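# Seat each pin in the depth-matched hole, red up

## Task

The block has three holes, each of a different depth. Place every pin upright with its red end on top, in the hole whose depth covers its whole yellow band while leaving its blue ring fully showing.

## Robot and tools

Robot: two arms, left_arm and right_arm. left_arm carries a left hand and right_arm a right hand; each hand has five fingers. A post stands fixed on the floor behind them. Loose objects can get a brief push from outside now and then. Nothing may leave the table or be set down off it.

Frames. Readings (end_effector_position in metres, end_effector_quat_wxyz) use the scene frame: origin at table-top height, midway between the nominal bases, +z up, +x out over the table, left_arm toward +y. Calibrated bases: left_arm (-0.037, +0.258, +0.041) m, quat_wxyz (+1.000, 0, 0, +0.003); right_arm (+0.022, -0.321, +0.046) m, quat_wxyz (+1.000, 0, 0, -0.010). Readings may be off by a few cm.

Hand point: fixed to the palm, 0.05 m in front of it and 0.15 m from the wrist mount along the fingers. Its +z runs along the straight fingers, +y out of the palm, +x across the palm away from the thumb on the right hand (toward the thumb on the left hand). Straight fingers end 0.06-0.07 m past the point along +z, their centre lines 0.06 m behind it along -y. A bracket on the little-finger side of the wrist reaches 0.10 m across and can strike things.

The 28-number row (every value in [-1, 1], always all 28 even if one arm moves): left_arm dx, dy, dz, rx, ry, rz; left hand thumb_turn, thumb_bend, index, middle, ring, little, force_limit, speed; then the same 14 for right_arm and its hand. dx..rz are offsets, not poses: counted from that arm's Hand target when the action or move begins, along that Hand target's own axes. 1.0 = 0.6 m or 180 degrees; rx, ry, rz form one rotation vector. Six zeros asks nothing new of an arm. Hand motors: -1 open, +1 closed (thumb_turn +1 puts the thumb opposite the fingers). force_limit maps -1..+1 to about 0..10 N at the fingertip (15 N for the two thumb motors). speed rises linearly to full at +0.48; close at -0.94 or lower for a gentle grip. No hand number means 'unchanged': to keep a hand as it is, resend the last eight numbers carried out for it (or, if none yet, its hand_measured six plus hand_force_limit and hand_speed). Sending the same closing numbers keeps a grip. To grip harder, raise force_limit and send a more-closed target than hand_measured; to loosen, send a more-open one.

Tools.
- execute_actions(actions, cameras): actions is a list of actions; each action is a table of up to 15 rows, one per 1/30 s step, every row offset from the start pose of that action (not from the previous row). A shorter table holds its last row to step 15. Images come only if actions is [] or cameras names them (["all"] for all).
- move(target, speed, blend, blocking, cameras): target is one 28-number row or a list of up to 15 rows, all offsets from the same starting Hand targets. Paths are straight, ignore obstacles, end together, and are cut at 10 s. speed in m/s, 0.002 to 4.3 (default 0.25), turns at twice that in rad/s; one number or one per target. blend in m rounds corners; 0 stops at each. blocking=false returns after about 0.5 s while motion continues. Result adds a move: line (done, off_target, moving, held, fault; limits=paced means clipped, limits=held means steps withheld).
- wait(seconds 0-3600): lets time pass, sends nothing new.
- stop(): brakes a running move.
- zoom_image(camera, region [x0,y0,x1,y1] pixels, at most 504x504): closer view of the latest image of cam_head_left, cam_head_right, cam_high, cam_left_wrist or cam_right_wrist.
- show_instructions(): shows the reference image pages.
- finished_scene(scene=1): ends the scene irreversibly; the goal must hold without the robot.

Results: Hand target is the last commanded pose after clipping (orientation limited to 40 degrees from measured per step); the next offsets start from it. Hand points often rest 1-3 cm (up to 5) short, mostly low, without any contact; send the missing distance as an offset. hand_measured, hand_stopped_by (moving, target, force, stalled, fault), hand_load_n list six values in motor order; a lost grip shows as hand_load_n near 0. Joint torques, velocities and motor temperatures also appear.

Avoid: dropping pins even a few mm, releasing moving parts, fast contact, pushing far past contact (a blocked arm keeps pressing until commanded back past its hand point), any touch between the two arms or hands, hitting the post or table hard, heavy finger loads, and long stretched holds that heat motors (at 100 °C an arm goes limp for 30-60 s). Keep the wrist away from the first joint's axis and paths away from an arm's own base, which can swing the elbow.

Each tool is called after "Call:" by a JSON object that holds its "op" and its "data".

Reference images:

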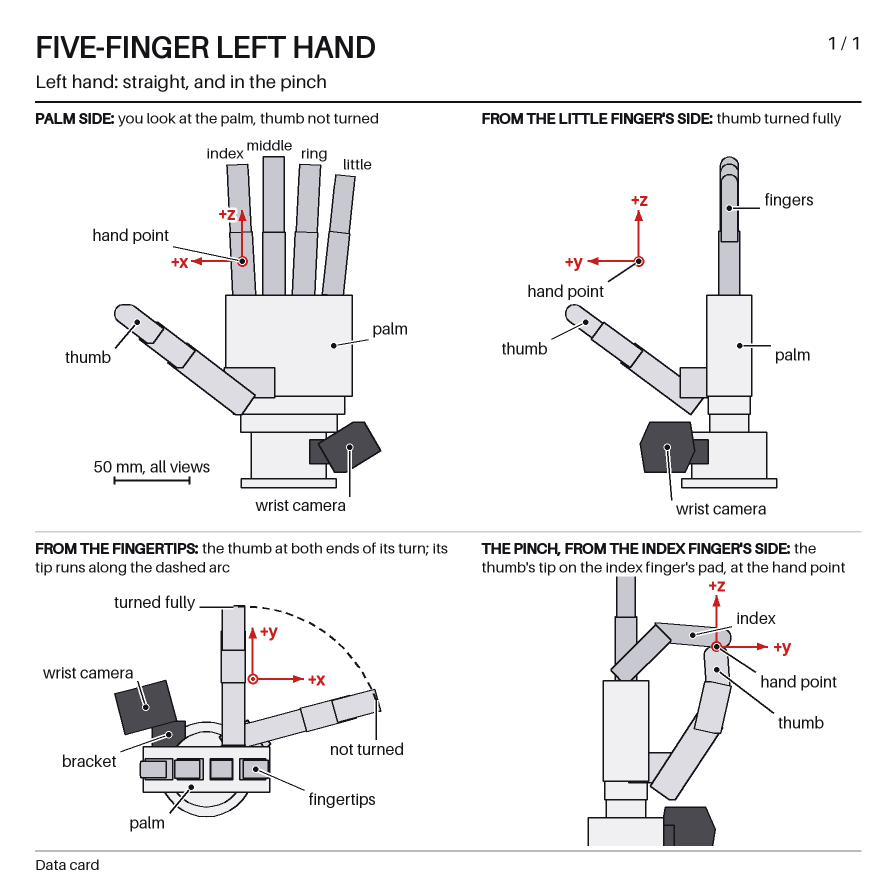

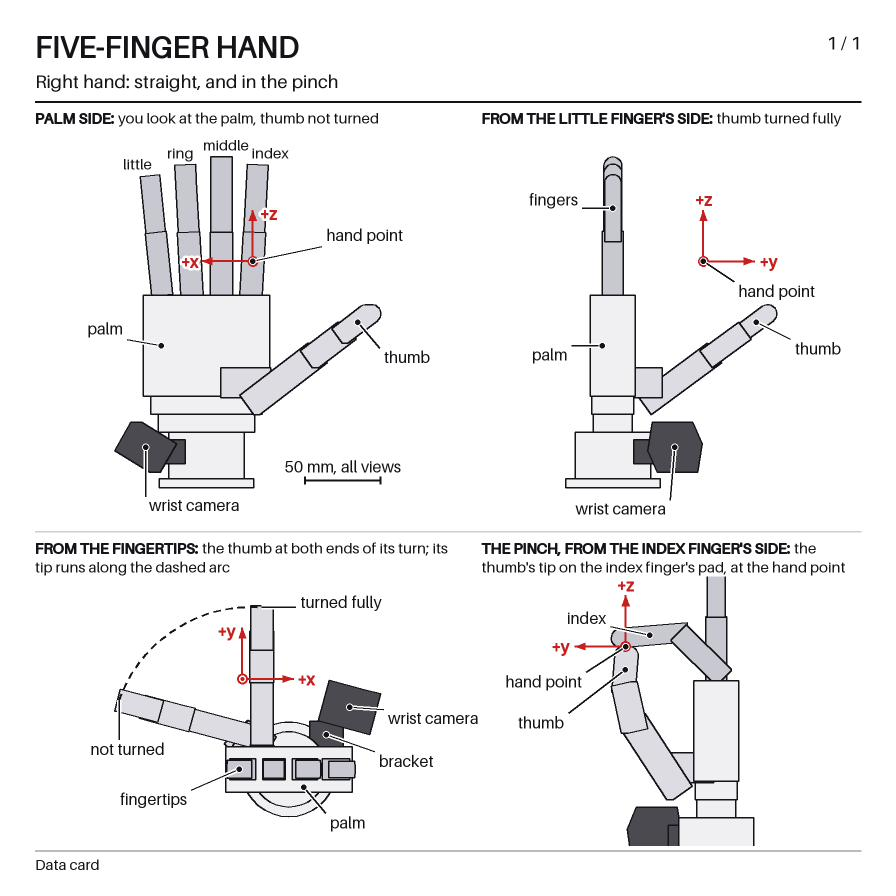

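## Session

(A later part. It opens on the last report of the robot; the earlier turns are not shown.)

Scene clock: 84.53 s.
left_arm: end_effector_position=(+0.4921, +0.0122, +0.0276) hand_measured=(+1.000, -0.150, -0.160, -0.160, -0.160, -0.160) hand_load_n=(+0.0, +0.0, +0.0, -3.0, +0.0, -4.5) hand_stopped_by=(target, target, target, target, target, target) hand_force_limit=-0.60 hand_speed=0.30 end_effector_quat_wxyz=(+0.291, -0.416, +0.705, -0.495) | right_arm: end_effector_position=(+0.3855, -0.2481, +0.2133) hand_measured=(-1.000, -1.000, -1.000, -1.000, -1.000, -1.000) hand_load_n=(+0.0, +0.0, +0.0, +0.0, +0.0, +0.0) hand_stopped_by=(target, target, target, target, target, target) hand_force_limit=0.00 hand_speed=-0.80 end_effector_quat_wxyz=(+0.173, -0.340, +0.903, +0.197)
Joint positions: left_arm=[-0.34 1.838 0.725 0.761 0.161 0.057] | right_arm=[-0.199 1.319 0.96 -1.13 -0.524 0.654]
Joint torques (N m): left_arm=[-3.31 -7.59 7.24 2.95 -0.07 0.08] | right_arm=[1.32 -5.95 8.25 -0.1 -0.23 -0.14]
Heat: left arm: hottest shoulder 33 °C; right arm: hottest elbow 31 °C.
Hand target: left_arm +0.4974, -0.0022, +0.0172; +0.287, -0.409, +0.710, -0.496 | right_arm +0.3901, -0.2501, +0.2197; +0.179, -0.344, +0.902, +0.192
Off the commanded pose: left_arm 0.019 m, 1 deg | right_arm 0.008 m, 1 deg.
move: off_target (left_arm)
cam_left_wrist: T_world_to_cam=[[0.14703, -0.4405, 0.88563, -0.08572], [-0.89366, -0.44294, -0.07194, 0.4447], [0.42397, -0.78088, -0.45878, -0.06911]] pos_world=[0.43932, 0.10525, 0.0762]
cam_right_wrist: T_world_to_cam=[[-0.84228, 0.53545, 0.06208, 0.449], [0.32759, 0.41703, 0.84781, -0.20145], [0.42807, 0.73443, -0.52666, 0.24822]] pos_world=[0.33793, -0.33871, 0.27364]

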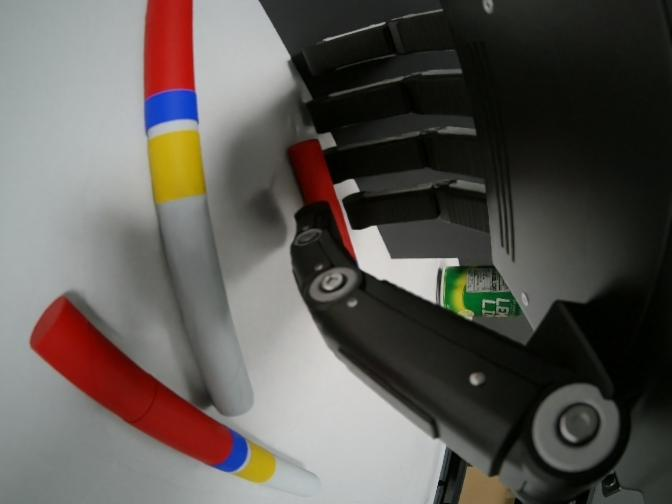

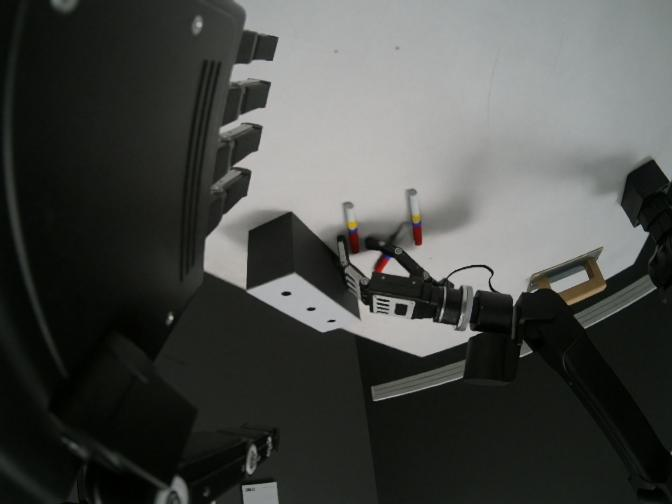

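Call:
{"op": "move", "data": {"target": [[-0.003,-0.059,-0.0272,0,0,0,1,-0.15,-0.16,-0.16,-0.16,-0.16,-0.6,0.3,0,0,0,0,0,0,-1,-1,-1,-1,-1,-1,0,-0.8],[-0.003,-0.059,-0.0272,-0.0056,-0.0072,0.0806,1,-0.2,-0.16,-0.16,1,1,-0.6,0.3,0,0,0,0,0,0,-1,-1,-1,-1,-1,-1,0,-0.8]], "cameras": ["cam_left_wrist","cam_right_wrist","cam_head_right"], "speed": 0.08}}

Call:
{"op": "zoom_image", "data": {"camera": "cam_right_wrist", "region": [320, 190, 420, 310]}}

Call:
{"op": "zoom_image", "data": {"camera": "cam_left_wrist", "region": [240, 100, 480, 280]}}

Scene clock: 95.13 s.
left_arm: end_effector_position=(+0.4842, +0.0162, +0.0334) hand_measured=(+1.000, -0.200, -0.160, -0.160, +1.000, +1.000) hand_load_n=(+0.0, +0.0, +0.0, +0.0, +0.0, +0.0) hand_stopped_by=(target, target, target, target, target, target) hand_force_limit=-0.60 hand_speed=0.30 end_effector_quat_wxyz=(+0.340, -0.345, +0.761, -0.432) | right_arm: end_effector_position=(+0.3855, -0.2481, +0.2133) hand_measured=(-1.000, -1.000, -1.000, -1.000, -1.000, -1.000) hand_load_n=(+0.0, +0.0, +0.0, +0.0, +0.0, +0.0) hand_stopped_by=(target, target, target, target, target, target) hand_force_limit=0.00 hand_speed=-0.80 end_effector_quat_wxyz=(+0.173, -0.340, +0.903, +0.197)
Joint positions: left_arm=[-0.386 1.766 0.726 0.631 0.091 0.279] | right_arm=[-0.199 1.319 0.96 -1.13 -0.524 0.654]
Joint torques (N m): left_arm=[-2.9 -11.81 7.8 2.11 -0.13 0.24] | right_arm=[1.38 -5.71 8.23 -0.05 -0.26 -0.15]
Heat: left arm: hottest shoulder 33 °C; right arm: hottest elbow 31 °C.
Hand target: left_arm +0.4955, +0.0009, +0.0560; +0.352, -0.325, +0.757, -0.445 | right_arm +0.3901, -0.2501, +0.2197; +0.179, -0.344, +0.902, +0.192
Off the commanded pose: left_arm 0.030 m, 3 deg | right_arm 0.008 m, 1 deg.
move: off_target (left_arm); target 2's new numbers were sent with left_arm's hand 0.030 m and 3 deg from that target
cam_left_wrist: T_world_to_cam=[[0.06842, -0.63556, 0.76902, -0.04272], [-0.91098, -0.35406, -0.21156, 0.45144], [0.40674, -0.68608, -0.6032, -0.04833]] pos_world=[0.43384, 0.09952, 0.09921]
cam_right_wrist: T_world_to_cam=[[-0.84228, 0.53545, 0.06208, 0.449], [0.32759, 0.41703, 0.84781, -0.20145], [0.42807, 0.73443, -0.52666, 0.24822]] pos_world=[0.33793, -0.33871, 0.27364]
Images, in order (width x height): cam_head_right 896x504, cam_left_wrist 672x504, cam_right_wrist 672x504.

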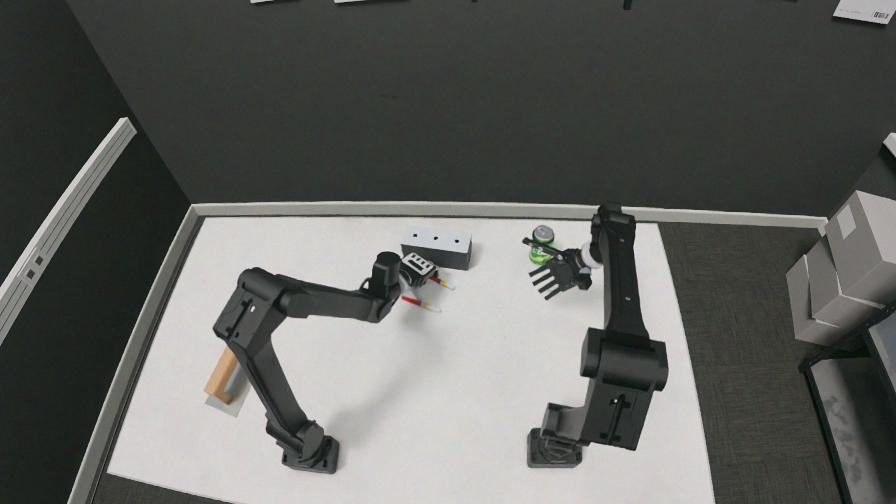

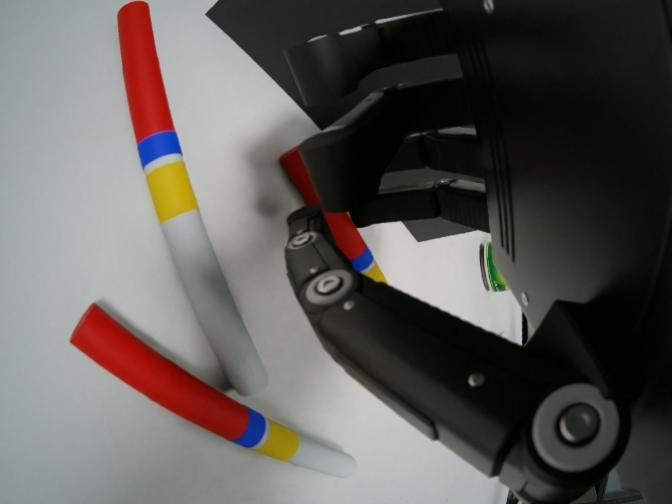

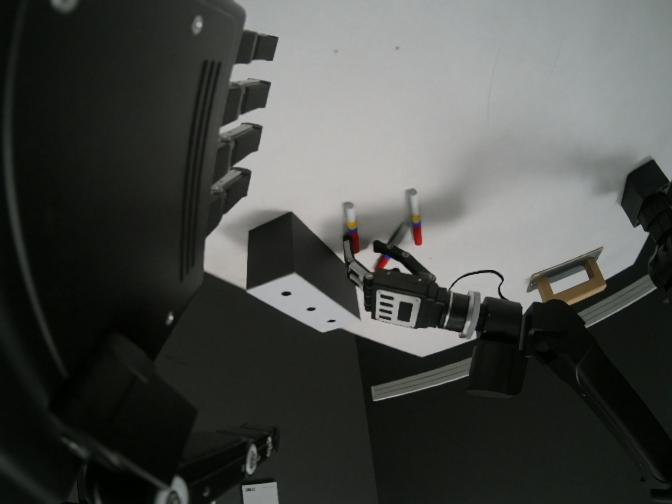

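Scaled by 4.200 from the camera's image (finer frame: 960x720).

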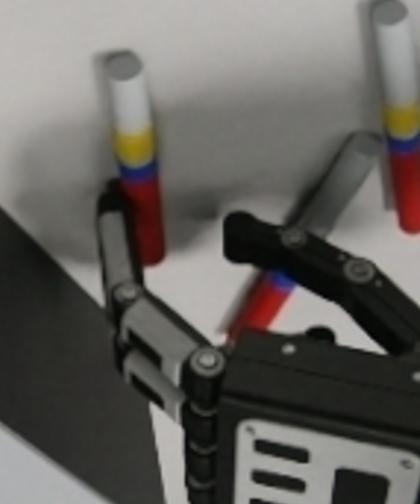

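Scaled by 2.100 from the camera's image (finer frame: 960x720).

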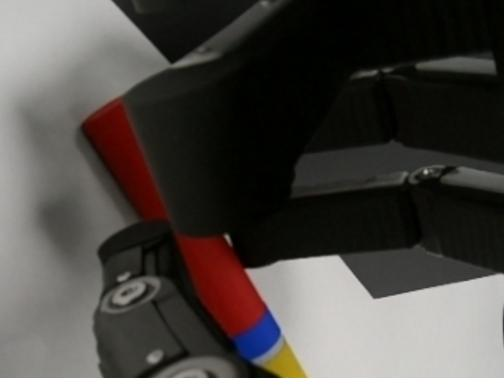

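Call:
{"op": "move", "data": {"target": [0.0017,0.0065,0.029,0,0,0,1,-0.2,-0.16,-0.16,1,1,-0.6,0.3,0,0,0,0,0,0,-1,-1,-1,-1,-1,-1,0,-0.8], "cameras": ["cam_left_wrist","cam_right_wrist"], "speed": 0.05}}

Call:
{"op": "zoom_image", "data": {"camera": "cam_right_wrist", "region": [320, 190, 420, 310]}}

Scene clock: 100.17 s.
left_arm: end_effector_position=(+0.4987, +0.0101, +0.0384) hand_measured=(+1.000, -0.200, -0.160, -0.160, +1.000, +1.000) hand_load_n=(+0.0, +0.0, +0.0, +0.5, +0.0, +0.0) hand_stopped_by=(target, target, target, target, target, target) hand_force_limit=-0.60 hand_speed=0.30 end_effector_quat_wxyz=(+0.346, -0.343, +0.756, -0.437) | right_arm: end_effector_position=(+0.3855, -0.2481, +0.2133) hand_measured=(-1.000, -1.000, -1.000, -1.000, -1.000, -1.000) hand_load_n=(+0.0, +0.0, +0.0, +0.0, +0.0, +0.0) hand_stopped_by=(target, target, target, target, target, target) hand_force_limit=0.00 hand_speed=-0.80 end_effector_quat_wxyz=(+0.173, -0.340, +0.903, +0.197)
Joint positions: left_arm=[-0.388 1.784 0.763 0.631 0.088 0.279] | right_arm=[-0.199 1.319 0.96 -1.13 -0.524 0.654]
Joint torques (N m): left_arm=[-3.14 -9.88 8.31 2.73 -0.17 0.21] | right_arm=[1.2 -5.71 8.28 -0.08 -0.23 -0.15]
Heat: left arm: hottest shoulder 33 °C; right arm: hottest elbow 31 °C.
Hand target: left_arm +0.5085, -0.0061, +0.0461; +0.352, -0.325, +0.757, -0.445 | right_arm +0.3901, -0.2501, +0.2197; +0.179, -0.344, +0.902, +0.192
Off the commanded pose: left_arm 0.020 m, 2 deg | right_arm 0.008 m, 1 deg.
move: off_target (left_arm)
cam_left_wrist: T_world_to_cam=[[0.05579, -0.63104, 0.77374, -0.04542], [-0.90669, -0.35652, -0.22539, 0.46195], [0.41808, -0.68897, -0.59205, -0.06143]] pos_world=[0.44707, 0.09371, 0.10289]
cam_right_wrist: T_world_to_cam=[[-0.84228, 0.53545, 0.06208, 0.449], [0.32759, 0.41703, 0.84781, -0.20145], [0.42807, 0.73443, -0.52666, 0.24822]] pos_world=[0.33793, -0.33871, 0.27364]

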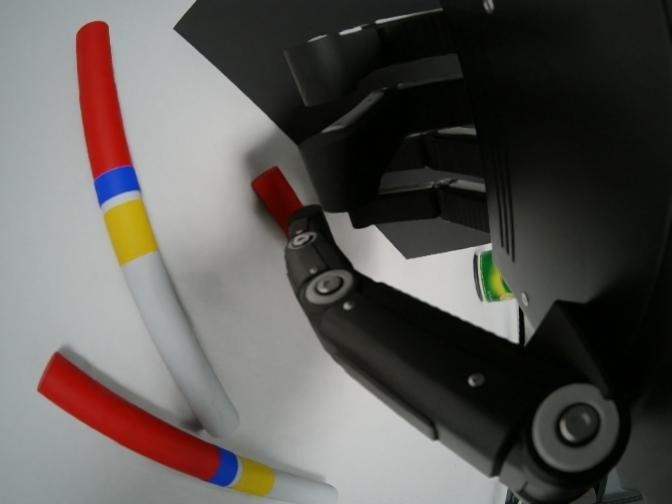

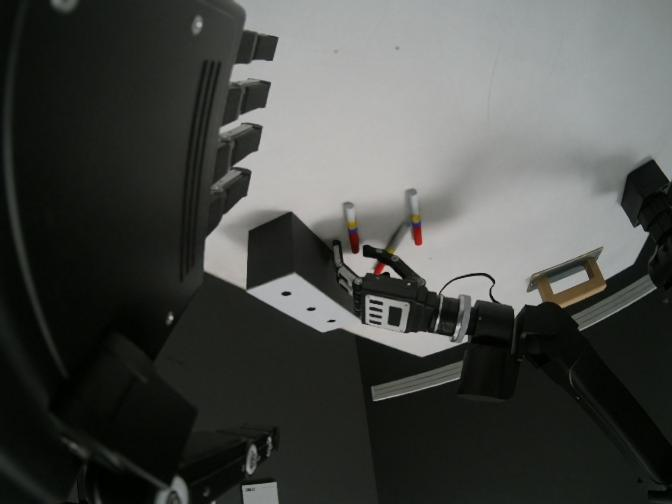

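Scaled by 4.200 from the camera's image (finer frame: 960x720).

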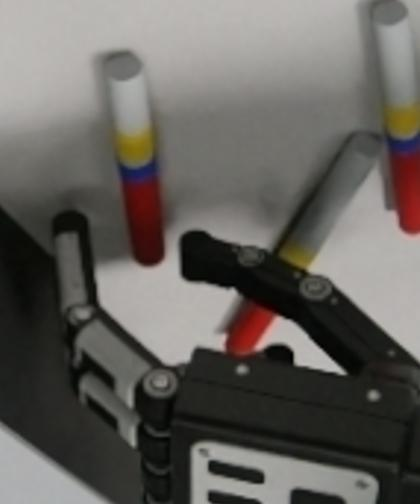

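Call:
{"op": "move", "data": {"target": [0.0065,0.0241,0.0095,0,0,0,1,-0.2,-0.16,-0.16,1,1,-0.6,0.3,0,0,0,0,0,0,-1,-1,-1,-1,-1,-1,0,-0.8], "cameras": ["cam_left_wrist","cam_right_wrist"], "speed": 0.04}}

Call:
{"op": "zoom_image", "data": {"camera": "cam_right_wrist", "region": [320, 190, 420, 310]}}

Scene clock: 101.70 s.
left_arm: end_effector_position=(+0.4995, +0.0095, +0.0272) hand_measured=(+1.000, -0.200, -0.160, -0.160, +1.000, +1.000) hand_load_n=(+0.0, +0.0, +0.0, -1.5, +0.0, +0.0) hand_stopped_by=(target, target, target, target, target, target) hand_force_limit=-0.60 hand_speed=0.30 end_effector_quat_wxyz=(+0.345, -0.343, +0.757, -0.437) | right_arm: end_effector_position=(+0.3855, -0.2481, +0.2133) hand_measured=(-1.000, -1.000, -1.000, -1.000, -1.000, -1.000) hand_load_n=(+0.0, +0.0, +0.0, +0.0, +0.0, +0.0) hand_stopped_by=(target, target, target, target, target, target) hand_force_limit=0.00 hand_speed=-0.80 end_effector_quat_wxyz=(+0.173, -0.340, +0.903, +0.197)
Joint positions: left_arm=[-0.388 1.816 0.765 0.66 0.089 0.279] | right_arm=[-0.199 1.319 0.96 -1.13 -0.524 0.654]
Joint torques (N m): left_arm=[-3.08 -9.93 7.76 3.34 -0.15 0.23] | right_arm=[1.38 -5.71 8.25 -0.09 -0.24 -0.15]
Heat: left arm: hottest shoulder 33 °C; right arm: hottest elbow 31 °C.
Hand target: left_arm +0.5085, -0.0061, +0.0301; +0.352, -0.325, +0.757, -0.445 | right_arm +0.3901, -0.2501, +0.2197; +0.179, -0.344, +0.902, +0.192
Off the commanded pose: left_arm 0.018 m, 2 deg | right_arm 0.008 m, 1 deg.
move: off_target (left_arm)
cam_left_wrist: T_world_to_cam=[[0.0561, -0.63116, 0.77362, -0.03738], [-0.90759, -0.35515, -0.22393, 0.46028], [0.41609, -0.68957, -0.59276, -0.06782]] pos_world=[0.44806, 0.09311, 0.09179]
cam_right_wrist: T_world_to_cam=[[-0.84228, 0.53545, 0.06208, 0.449], [0.32759, 0.41703, 0.84781, -0.20145], [0.42807, 0.73443, -0.52666, 0.24822]] pos_world=[0.33793, -0.33871, 0.27364]

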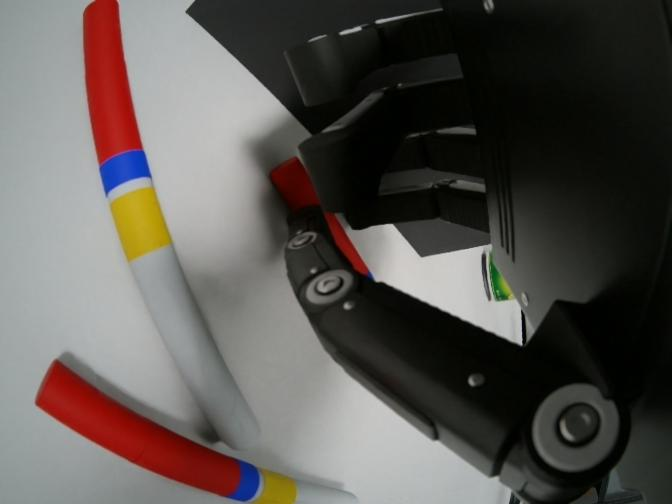

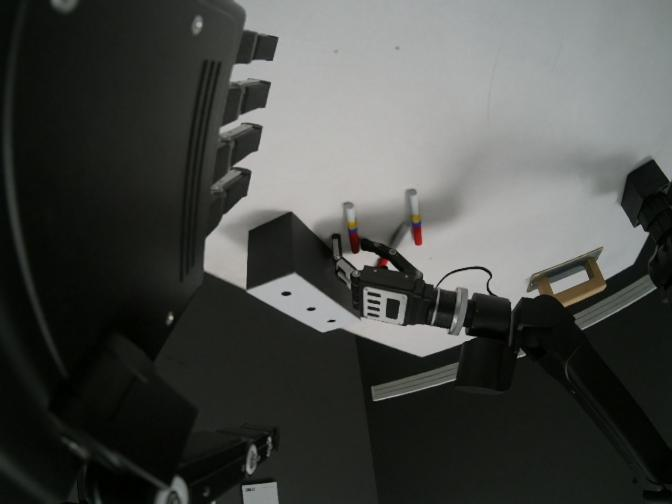

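Scaled by 4.200 from the camera's image (finer frame: 960x720).

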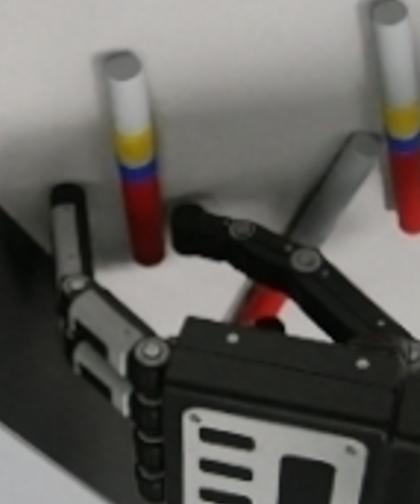

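Call:
{"op": "move", "data": {"target": [0,0,0,0,0,0,1,-0.2,0.3,0.3,1,1,-0.6,-0.94,0,0,0,0,0,0,-1,-1,-1,-1,-1,-1,0,-0.8], "cameras": ["cam_left_wrist","cam_right_wrist"]}}

Call:
{"op": "zoom_image", "data": {"camera": "cam_right_wrist", "region": [320, 190, 420, 310]}}

Call:
{"op": "zoom_image", "data": {"camera": "cam_left_wrist", "region": [240, 100, 480, 280]}}

Scene clock: 105.00 s.
left_arm: end_effector_position=(+0.5007, +0.0083, +0.0274) hand_measured=(+1.000, -0.200, +0.122, +0.104, +1.000, +1.000) hand_load_n=(+0.0, +2.5, +1.5, +3.5, +0.0, +0.0) hand_stopped_by=(target, target, force, force, target, target) hand_force_limit=-0.60 hand_speed=-0.94 end_effector_quat_wxyz=(+0.346, -0.342, +0.756, -0.438) | right_arm: end_effector_position=(+0.3855, -0.2481, +0.2133) hand_measured=(-1.000, -1.000, -1.000, -1.000, -1.000, -1.000) hand_load_n=(+0.0, +0.0, +0.0, +0.0, +0.0, +0.0) hand_stopped_by=(target, target, target, target, target, target) hand_force_limit=0.00 hand_speed=-0.80 end_effector_quat_wxyz=(+0.173, -0.340, +0.903, +0.197)
Joint positions: left_arm=[-0.389 1.819 0.768 0.663 0.088 0.279] | right_arm=[-0.199 1.319 0.96 -1.13 -0.524 0.654]
Joint torques (N m): left_arm=[-2.96 -9.41 7.43 3.03 -0.13 0.2] | right_arm=[1.2 -5.89 8.24 -0.13 -0.24 -0.15]
Heat: left arm: hottest shoulder 33 °C; right arm: hottest elbow 31 °C.
Hand target: left_arm +0.5085, -0.0061, +0.0301; +0.352, -0.325, +0.757, -0.445 | right_arm +0.3901, -0.2501, +0.2197; +0.179, -0.344, +0.902, +0.192
Off the commanded pose: left_arm 0.017 m, 2 deg | right_arm 0.008 m, 1 deg.
move: done
cam_left_wrist: T_world_to_cam=[[0.05369, -0.63067, 0.77419, -0.03707], [-0.90692, -0.35524, -0.2265, 0.46081], [0.41787, -0.68996, -0.59104, -0.07002]] pos_world=[0.44917, 0.09201, 0.09169]
cam_right_wrist: T_world_to_cam=[[-0.84228, 0.53545, 0.06208, 0.449], [0.32759, 0.41703, 0.84781, -0.20145], [0.42807, 0.73443, -0.52666, 0.24822]] pos_world=[0.33793, -0.33871, 0.27364]

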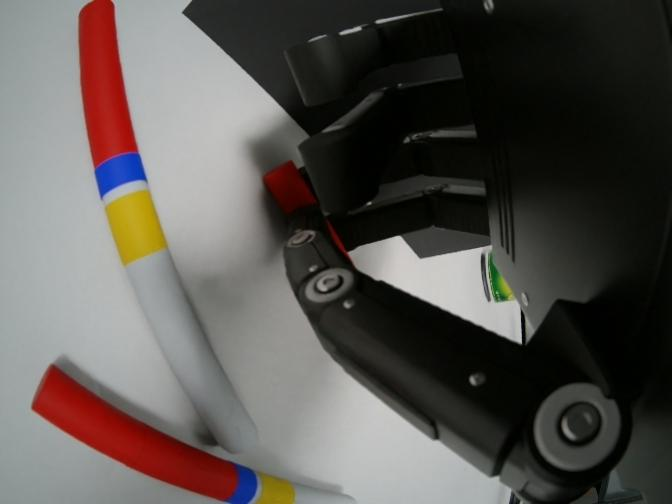

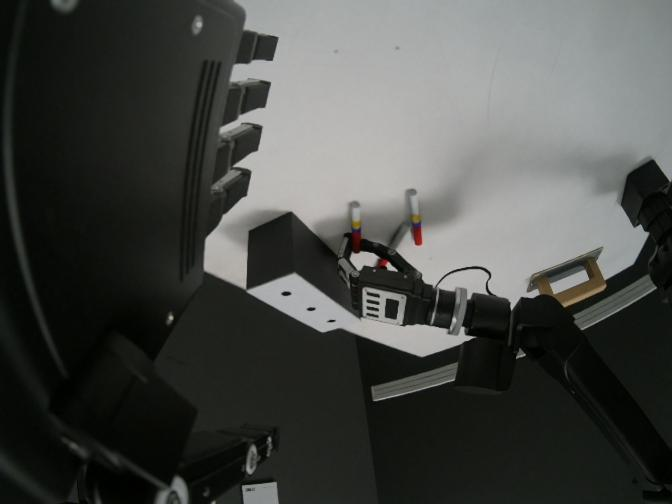

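Scaled by 4.200 from the camera's image (finer frame: 960x720).

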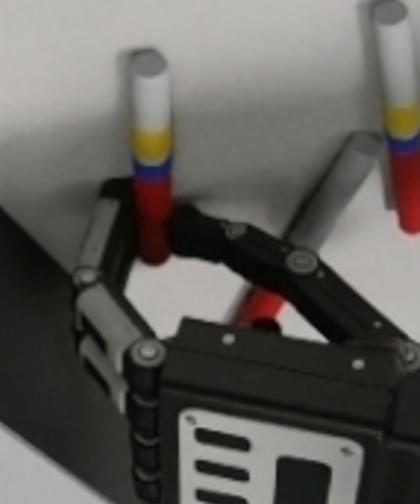

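Scaled by 2.100 from the camera's image (finer frame: 960x720).

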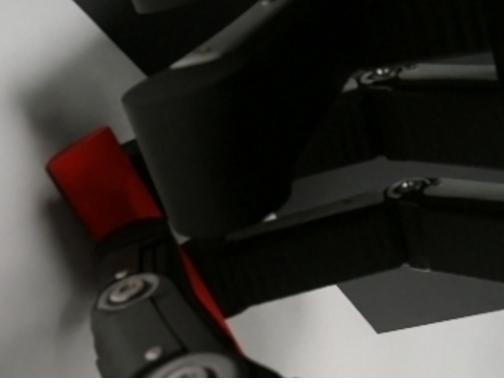

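Call:
{"op": "move", "data": {"target": [0,0,0,0,0,0,1,-0.2,0.36,0.36,1,1,-0.3,-0.94,0,0,0,0,0,0,-1,-1,-1,-1,-1,-1,0,-0.8], "cameras": []}}

Scene clock: 106.30 s.
left_arm: end_effector_position=(+0.5007, +0.0083, +0.0274) hand_measured=(+1.000, -0.200, +0.136, +0.104, +1.000, +1.000) hand_load_n=(-0.5, +4.0, +3.5, +4.5, +0.0, +0.0) hand_stopped_by=(target, target, force, force, target, target) hand_force_limit=-0.30 hand_speed=-0.94 end_effector_quat_wxyz=(+0.346, -0.342, +0.756, -0.438) | right_arm: end_effector_position=(+0.3855, -0.2481, +0.2133) hand_measured=(-1.000, -1.000, -1.000, -1.000, -1.000, -1.000) hand_load_n=(+0.0, +0.0, +0.0, +0.0, +0.0, +0.0) hand_stopped_by=(target, target, target, target, target, target) hand_force_limit=0.00 hand_speed=-0.80 end_effector_quat_wxyz=(+0.173, -0.340, +0.903, +0.197)
Joint positions: left_arm=[-0.389 1.819 0.768 0.663 0.088 0.279] | right_arm=[-0.199 1.319 0.96 -1.13 -0.524 0.654]
Joint torques (N m): left_arm=[-3.02 -9.35 7.53 3.11 -0.15 0.22] | right_arm=[1.2 -5.71 8.28 -0.09 -0.22 -0.15]
Heat: left arm: hottest shoulder 33 °C; right arm: hottest elbow 31 °C.
Hand target: left_arm +0.5085, -0.0061, +0.0301; +0.352, -0.325, +0.757, -0.445 | right_arm +0.3901, -0.2501, +0.2197; +0.179, -0.344, +0.902, +0.192
Off the commanded pose: left_arm 0.017 m, 2 deg | right_arm 0.008 m, 1 deg.
move: done

Call:
{"op": "move", "data": {"target": [-0.0203,-0.0752,-0.0298,0,0,0,1,-0.2,0.36,0.36,1,1,-0.3,-0.94,0,0,0,0,0,0,-1,-1,-1,-1,-1,-1,0,-0.8], "cameras": ["cam_left_wrist","cam_right_wrist","cam_head_right"], "speed": 0.05}}

Call:
{"op": "zoom_image", "data": {"camera": "cam_right_wrist", "region": [320, 190, 420, 310]}}

Scene clock: 108.40 s.
left_arm: end_effector_position=(+0.4957, +0.0113, +0.0550) hand_measured=(+1.000, -0.200, +0.136, +0.104, +1.000, +1.000) hand_load_n=(+0.0, +0.0, +0.5, +0.0, +0.0, +0.0) hand_stopped_by=(target, target, force, force, target, target) hand_force_limit=-0.30 hand_speed=-0.94 end_effector_quat_wxyz=(+0.339, -0.346, +0.762, -0.430) | right_arm: end_effector_position=(+0.3855, -0.2481, +0.2133) hand_measured=(-1.000, -1.000, -1.000, -1.000, -1.000, -1.000) hand_load_n=(+0.0, +0.0, +0.0, +0.0, +0.0, +0.0) hand_stopped_by=(target, target, target, target, target, target) hand_force_limit=0.00 hand_speed=-0.80 end_effector_quat_wxyz=(+0.173, -0.340, +0.903, +0.197)
Joint positions: left_arm=[-0.388 1.727 0.772 0.542 0.088 0.279] | right_arm=[-0.199 1.319 0.96 -1.13 -0.524 0.654]
Joint torques (N m): left_arm=[-3.19 -12.04 9.1 2.03 -0.09 0.23] | right_arm=[1.38 -5.71 8.24 -0.02 -0.22 -0.15]
Heat: left arm: hottest shoulder 33 °C; right arm: hottest elbow 31 °C.
Hand target: left_arm +0.5085, -0.0061, +0.0801; +0.352, -0.325, +0.757, -0.445 | right_arm +0.3901, -0.2501, +0.2197; +0.179, -0.344, +0.902, +0.192
Off the commanded pose: left_arm 0.033 m, 3 deg | right_arm 0.008 m, 1 deg.
move: off_target (left_arm)
cam_left_wrist: T_world_to_cam=[[0.07221, -0.63768, 0.76691, -0.06498], [-0.91134, -0.35462, -0.20905, 0.46473], [0.40527, -0.68382, -0.60675, -0.04247]] pos_world=[0.44543, 0.09433, 0.12121]
cam_right_wrist: T_world_to_cam=[[-0.84228, 0.53545, 0.06208, 0.449], [0.32759, 0.41703, 0.84781, -0.20145], [0.42807, 0.73443, -0.52666, 0.24822]] pos_world=[0.33793, -0.33871, 0.27364]
Images, in order (width x height): cam_head_right 896x504, cam_left_wrist 672x504, cam_right_wrist 672x504.

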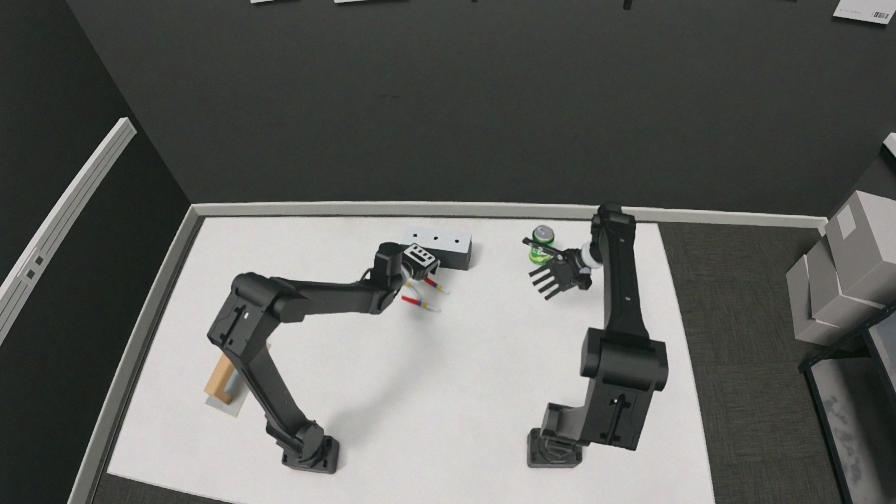

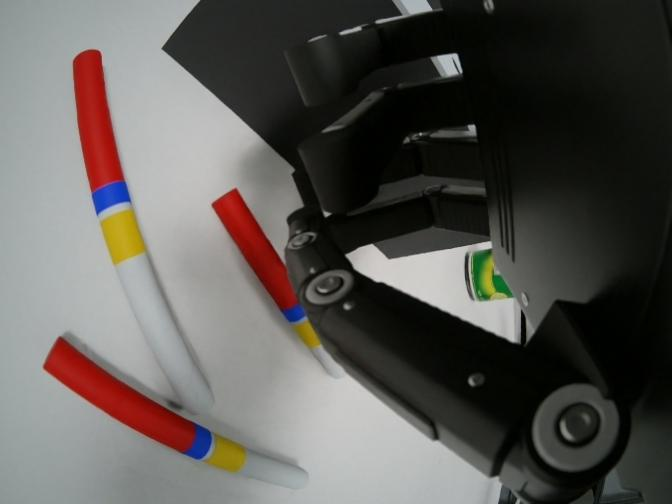

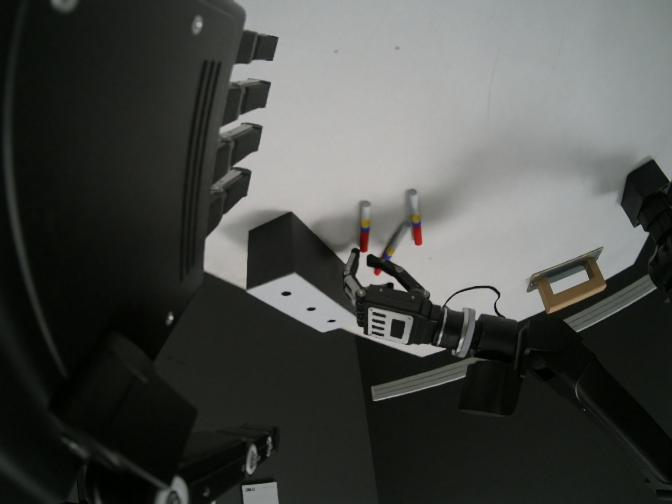

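Scaled by 4.200 from the camera's image (finer frame: 960x720).

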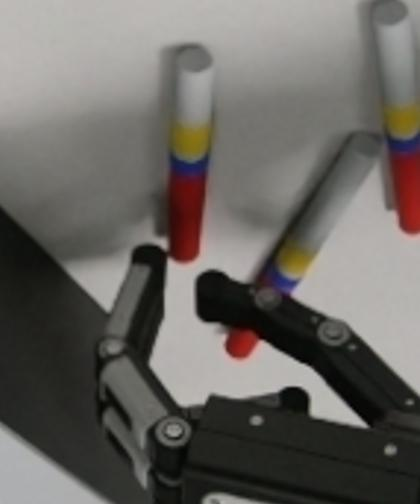

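Call:
{"op": "move", "data": {"target": [0,0,0,0,0,0,1,-0.2,-0.16,-0.16,1,1,-0.6,0.0,0.013,0.027,0.232,0.3073,-0.1577,-0.479,-1,-1,-1,-1,-1,-1,0,-0.8], "cameras": ["all"], "speed": 0.12}}

Scene clock: 122.70 s.
left_arm: end_effector_position=(+0.4957, +0.0113, +0.0550) hand_measured=(+1.000, -0.200, -0.160, -0.160, +1.000, +1.000) hand_load_n=(+0.0, +0.0, +0.0, +0.0, +0.0, +0.0) hand_stopped_by=(target, target, target, target, target, target) hand_force_limit=-0.60 hand_speed=0.00 end_effector_quat_wxyz=(+0.339, -0.346, +0.762, -0.430) | right_arm: end_effector_position=(+0.3984, -0.1794, +0.0961) hand_measured=(-1.000, -1.000, -1.000, -1.000, -1.000, -1.000) hand_load_n=(+0.0, +0.0, +0.0, +0.0, +0.0, +0.0) hand_stopped_by=(target, target, target, target, target, target) hand_force_limit=0.00 hand_speed=-0.80 end_effector_quat_wxyz=(-0.564, +0.675, -0.374, +0.295)
Joint positions: left_arm=[-0.388 1.727 0.772 0.542 0.088 0.279] | right_arm=[0.085 1.411 0.227 0.964 -0.507 -0.084]
Joint torques (N m): left_arm=[-3.55 -11.93 9.06 2.03 -0.11 0.22] | right_arm=[1.67 -3.02 3.81 2.24 -0.18 -0.24]
Heat: left arm: hottest shoulder 33 °C; right arm: hottest elbow 31 °C.
Hand target: left_arm +0.5085, -0.0061, +0.0801; +0.352, -0.325, +0.757, -0.445 | right_arm +0.4001, -0.1779, +0.0998; -0.568, +0.676, -0.360, +0.303
Off the commanded pose: left_arm 0.033 m, 3 deg | right_arm 0.004 m, 2 deg.
move: done
cam_left_wrist: T_world_to_cam=[[0.07221, -0.63768, 0.76691, -0.06498], [-0.91134, -0.35462, -0.20905, 0.46473], [0.40527, -0.68382, -0.60675, -0.04247]] pos_world=[0.44543, 0.09433, 0.12121]
cam_right_wrist: T_world_to_cam=[[0.02684, -0.28561, -0.95797, 0.03487], [-0.89416, 0.42161, -0.15075, 0.44858], [0.44695, 0.86062, -0.24406, 0.1185]] pos_world=[0.3472, -0.28115, 0.12995]

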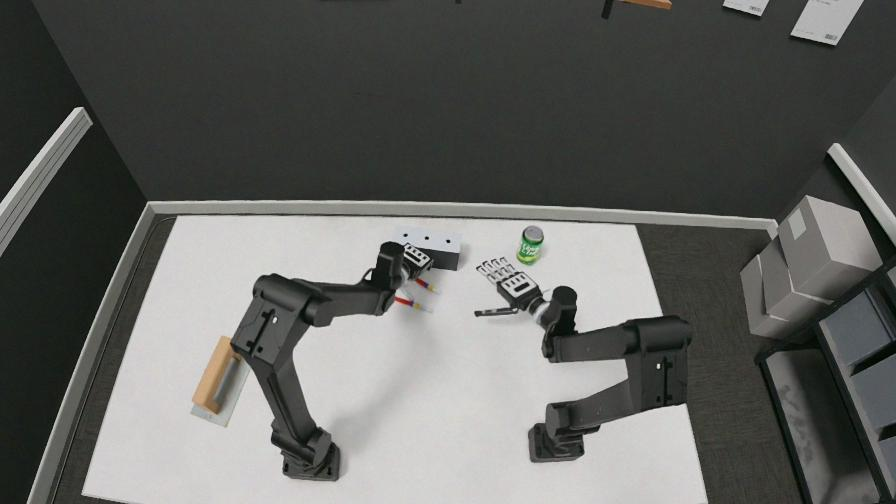

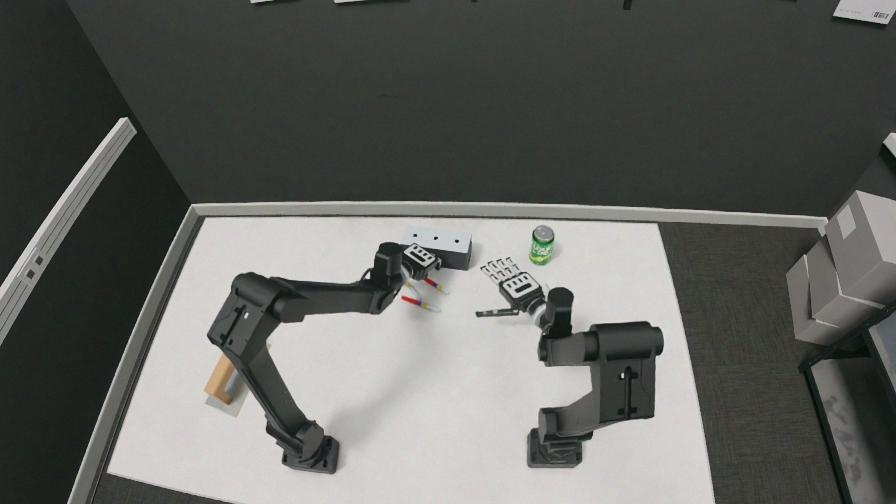

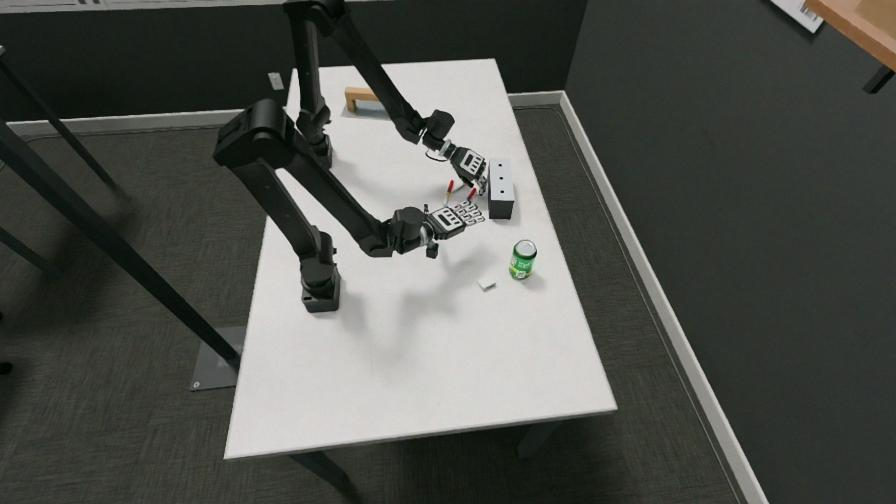

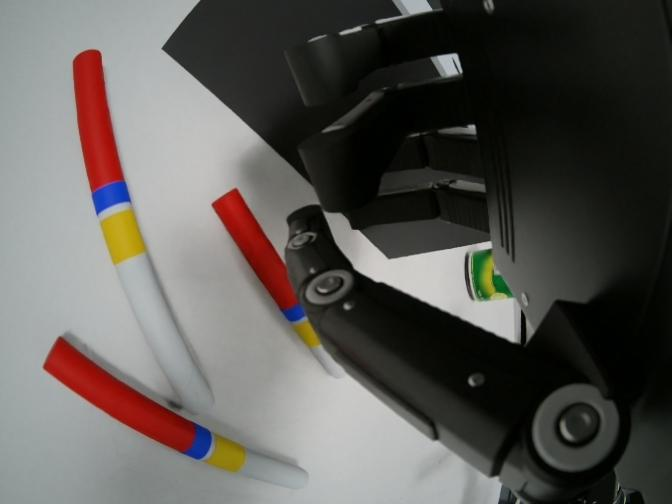

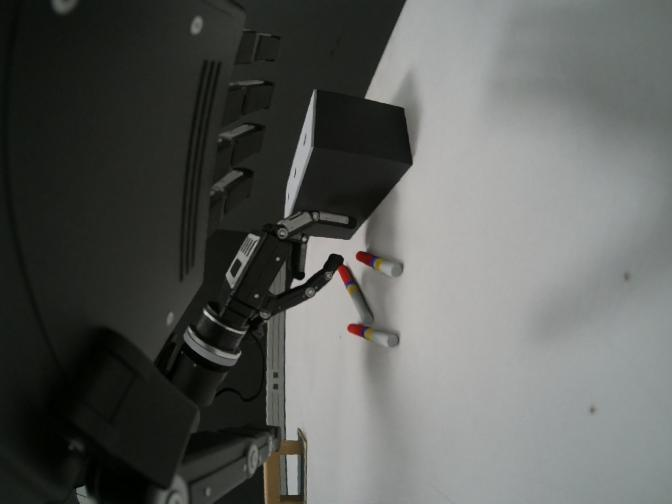

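Call:
{"op": "execute_actions", "data": {"actions": [], "cameras": ["cam_left_wrist","cam_right_wrist","cam_head_left"]}}

Scene clock: 124.73 s.
left_arm: end_effector_position=(+0.4957, +0.0113, +0.0550) hand_measured=(+1.000, -0.200, -0.160, -0.160, +1.000, +1.000) hand_load_n=(+0.0, +0.0, +0.0, +0.0, +0.0, +0.5) hand_stopped_by=(target, target, target, target, target, target) hand_force_limit=-0.60 hand_speed=0.00 end_effector_quat_wxyz=(+0.339, -0.346, +0.762, -0.430) | right_arm: end_effector_position=(+0.3984, -0.1794, +0.0961) hand_measured=(-1.000, -1.000, -1.000, -1.000, -1.000, -1.000) hand_load_n=(-0.5, +0.0, +0.0, +0.0, +0.0, +0.0) hand_stopped_by=(target, target, target, target, target, target) hand_force_limit=0.00 hand_speed=-0.80 end_effector_quat_wxyz=(-0.564, +0.675, -0.374, +0.295)
Joint positions: left_arm=[-0.388 1.727 0.772 0.542 0.088 0.279] | right_arm=[0.085 1.411 0.227 0.964 -0.507 -0.084]
Joint velocities: within noise
Joint torques (N m): left_arm=[-3.19 -11.87 8.94 2.1 -0.12 0.18] | right_arm=[1.73 -3.19 3.78 2.26 -0.19 -0.24]
Motor temperatures (°C): left_arm=[31 33 29 24 21 23] | right_arm=[24 27 31 26 27 25]
Heat: left arm: hottest shoulder 33 °C; right arm: hottest elbow 31 °C.
Hand target: left_arm +0.5085, -0.0061, +0.0801; +0.352, -0.325, +0.757, -0.445 | right_arm +0.4001, -0.1779, +0.0998; -0.568, +0.676, -0.360, +0.303
Off the commanded pose: left_arm 0.033 m, 3 deg | right_arm 0.004 m, 2 deg.
camera_calibration:
cam_left_wrist: T_world_to_cam=[[0.07221, -0.63768, 0.76691, -0.06498], [-0.91134, -0.35462, -0.20905, 0.46473], [0.40527, -0.68382, -0.60675, -0.04247]] pos_world=[0.44543, 0.09433, 0.12121]
cam_right_wrist: T_world_to_cam=[[0.02684, -0.28561, -0.95797, 0.03487], [-0.89416, 0.42161, -0.15075, 0.44858], [0.44695, 0.86062, -0.24406, 0.1185]] pos_world=[0.3472, -0.28115, 0.12995]
Images, in order (width x height): cam_head_left 896x504, cam_left_wrist 672x504, cam_right_wrist 672x504.

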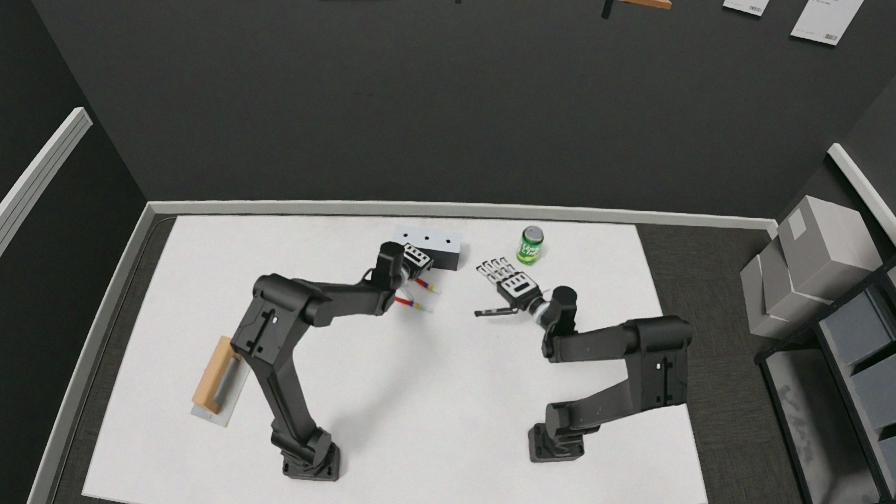

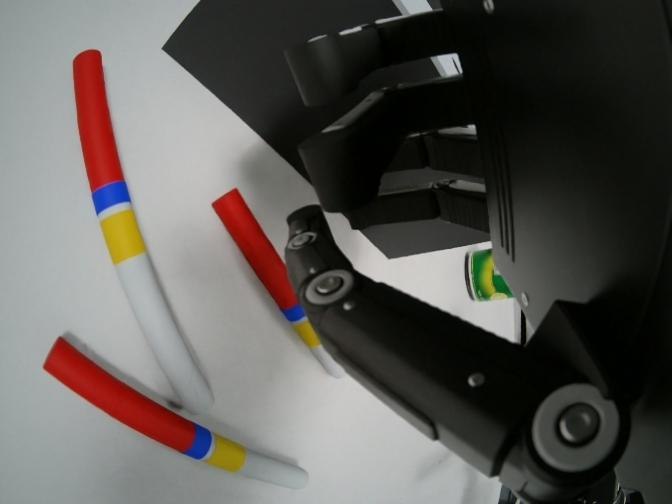

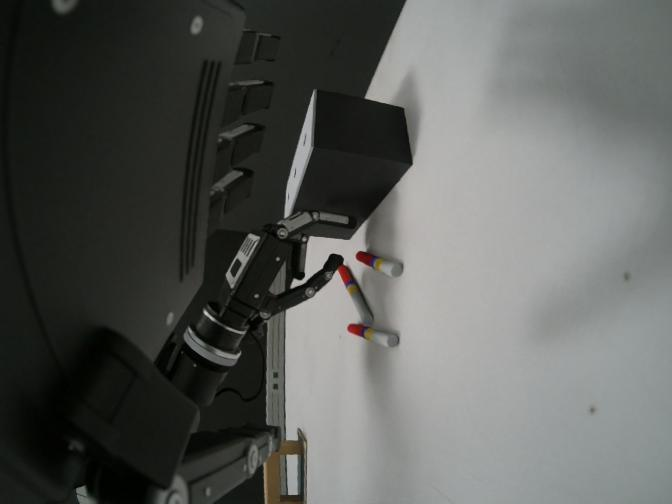

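Call:
{"op": "move", "data": {"target": [-0.0025,0.0094,-0.0220,0.0101,0.0572,0.0332, 1,-0.2,-0.16,-0.16,1,1,-0.6,0.0, 0,0,0,0,0,0,-1,-1,-1,-1,-1,-1,0,-0.8], "speed": 0.08, "cameras": ["cam_left_wrist","cam_right_wrist"]}}

Scene clock: 129.43 s.
left_arm: end_effector_position=(+0.4762, +0.0048, +0.0532) hand_measured=(+1.000, -0.200, -0.160, -0.160, +1.000, +1.000) hand_load_n=(+0.5, +0.0, +0.0, +0.0, +0.0, +0.0) hand_stopped_by=(target, target, target, target, target, target) hand_force_limit=-0.60 hand_speed=0.00 end_effector_quat_wxyz=(+0.288, -0.252, +0.804, -0.455) | right_arm: end_effector_position=(+0.3984, -0.1794, +0.0961) hand_measured=(-1.000, -1.000, -1.000, -1.000, -1.000, -1.000) hand_load_n=(-0.5, +0.0, +0.0, +0.0, +0.0, +0.0) hand_stopped_by=(target, target, target, target, target, target) hand_force_limit=0.00 hand_speed=-0.80 end_effector_quat_wxyz=(-0.564, +0.675, -0.374, +0.295)
Joint positions: left_arm=[-0.348 1.713 0.772 0.482 0.327 0.417] | right_arm=[0.085 1.411 0.227 0.964 -0.507 -0.084]
Joint torques (N m): left_arm=[-0.79 -12.22 9.02 1.95 0.17 0.2] | right_arm=[1.32 -3.02 3.84 2.24 -0.19 -0.24]
Heat: left arm: hottest shoulder 33 °C; right arm: hottest elbow 30 °C.
Hand target: left_arm +0.4974, +0.0032, +0.0801; +0.310, -0.238, +0.794, -0.466 | right_arm +0.4001, -0.1779, +0.0998; -0.568, +0.676, -0.360, +0.303
Off the commanded pose: left_arm 0.034 m, 3 deg | right_arm 0.004 m, 2 deg.
move: off_target (left_arm)
cam_left_wrist: T_world_to_cam=[[-0.07361, -0.65767, 0.7497, 0.00414], [-0.96981, -0.12805, -0.20755, 0.47102], [0.2325, -0.74234, -0.62839, 0.04358]] pos_world=[0.44697, 0.09539, 0.12204]
cam_right_wrist: T_world_to_cam=[[0.02684, -0.28561, -0.95797, 0.03487], [-0.89416, 0.42161, -0.15075, 0.44858], [0.44695, 0.86062, -0.24406, 0.1185]] pos_world=[0.3472, -0.28115, 0.12995]

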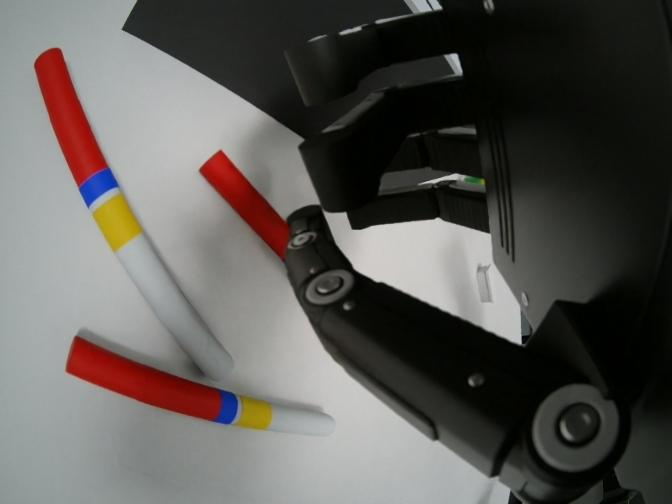

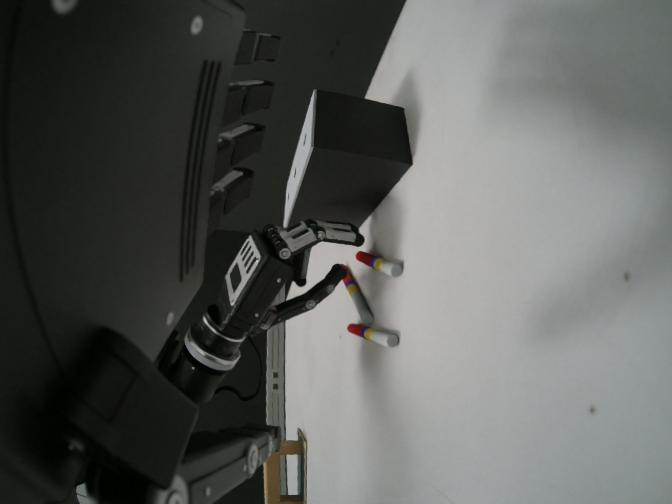

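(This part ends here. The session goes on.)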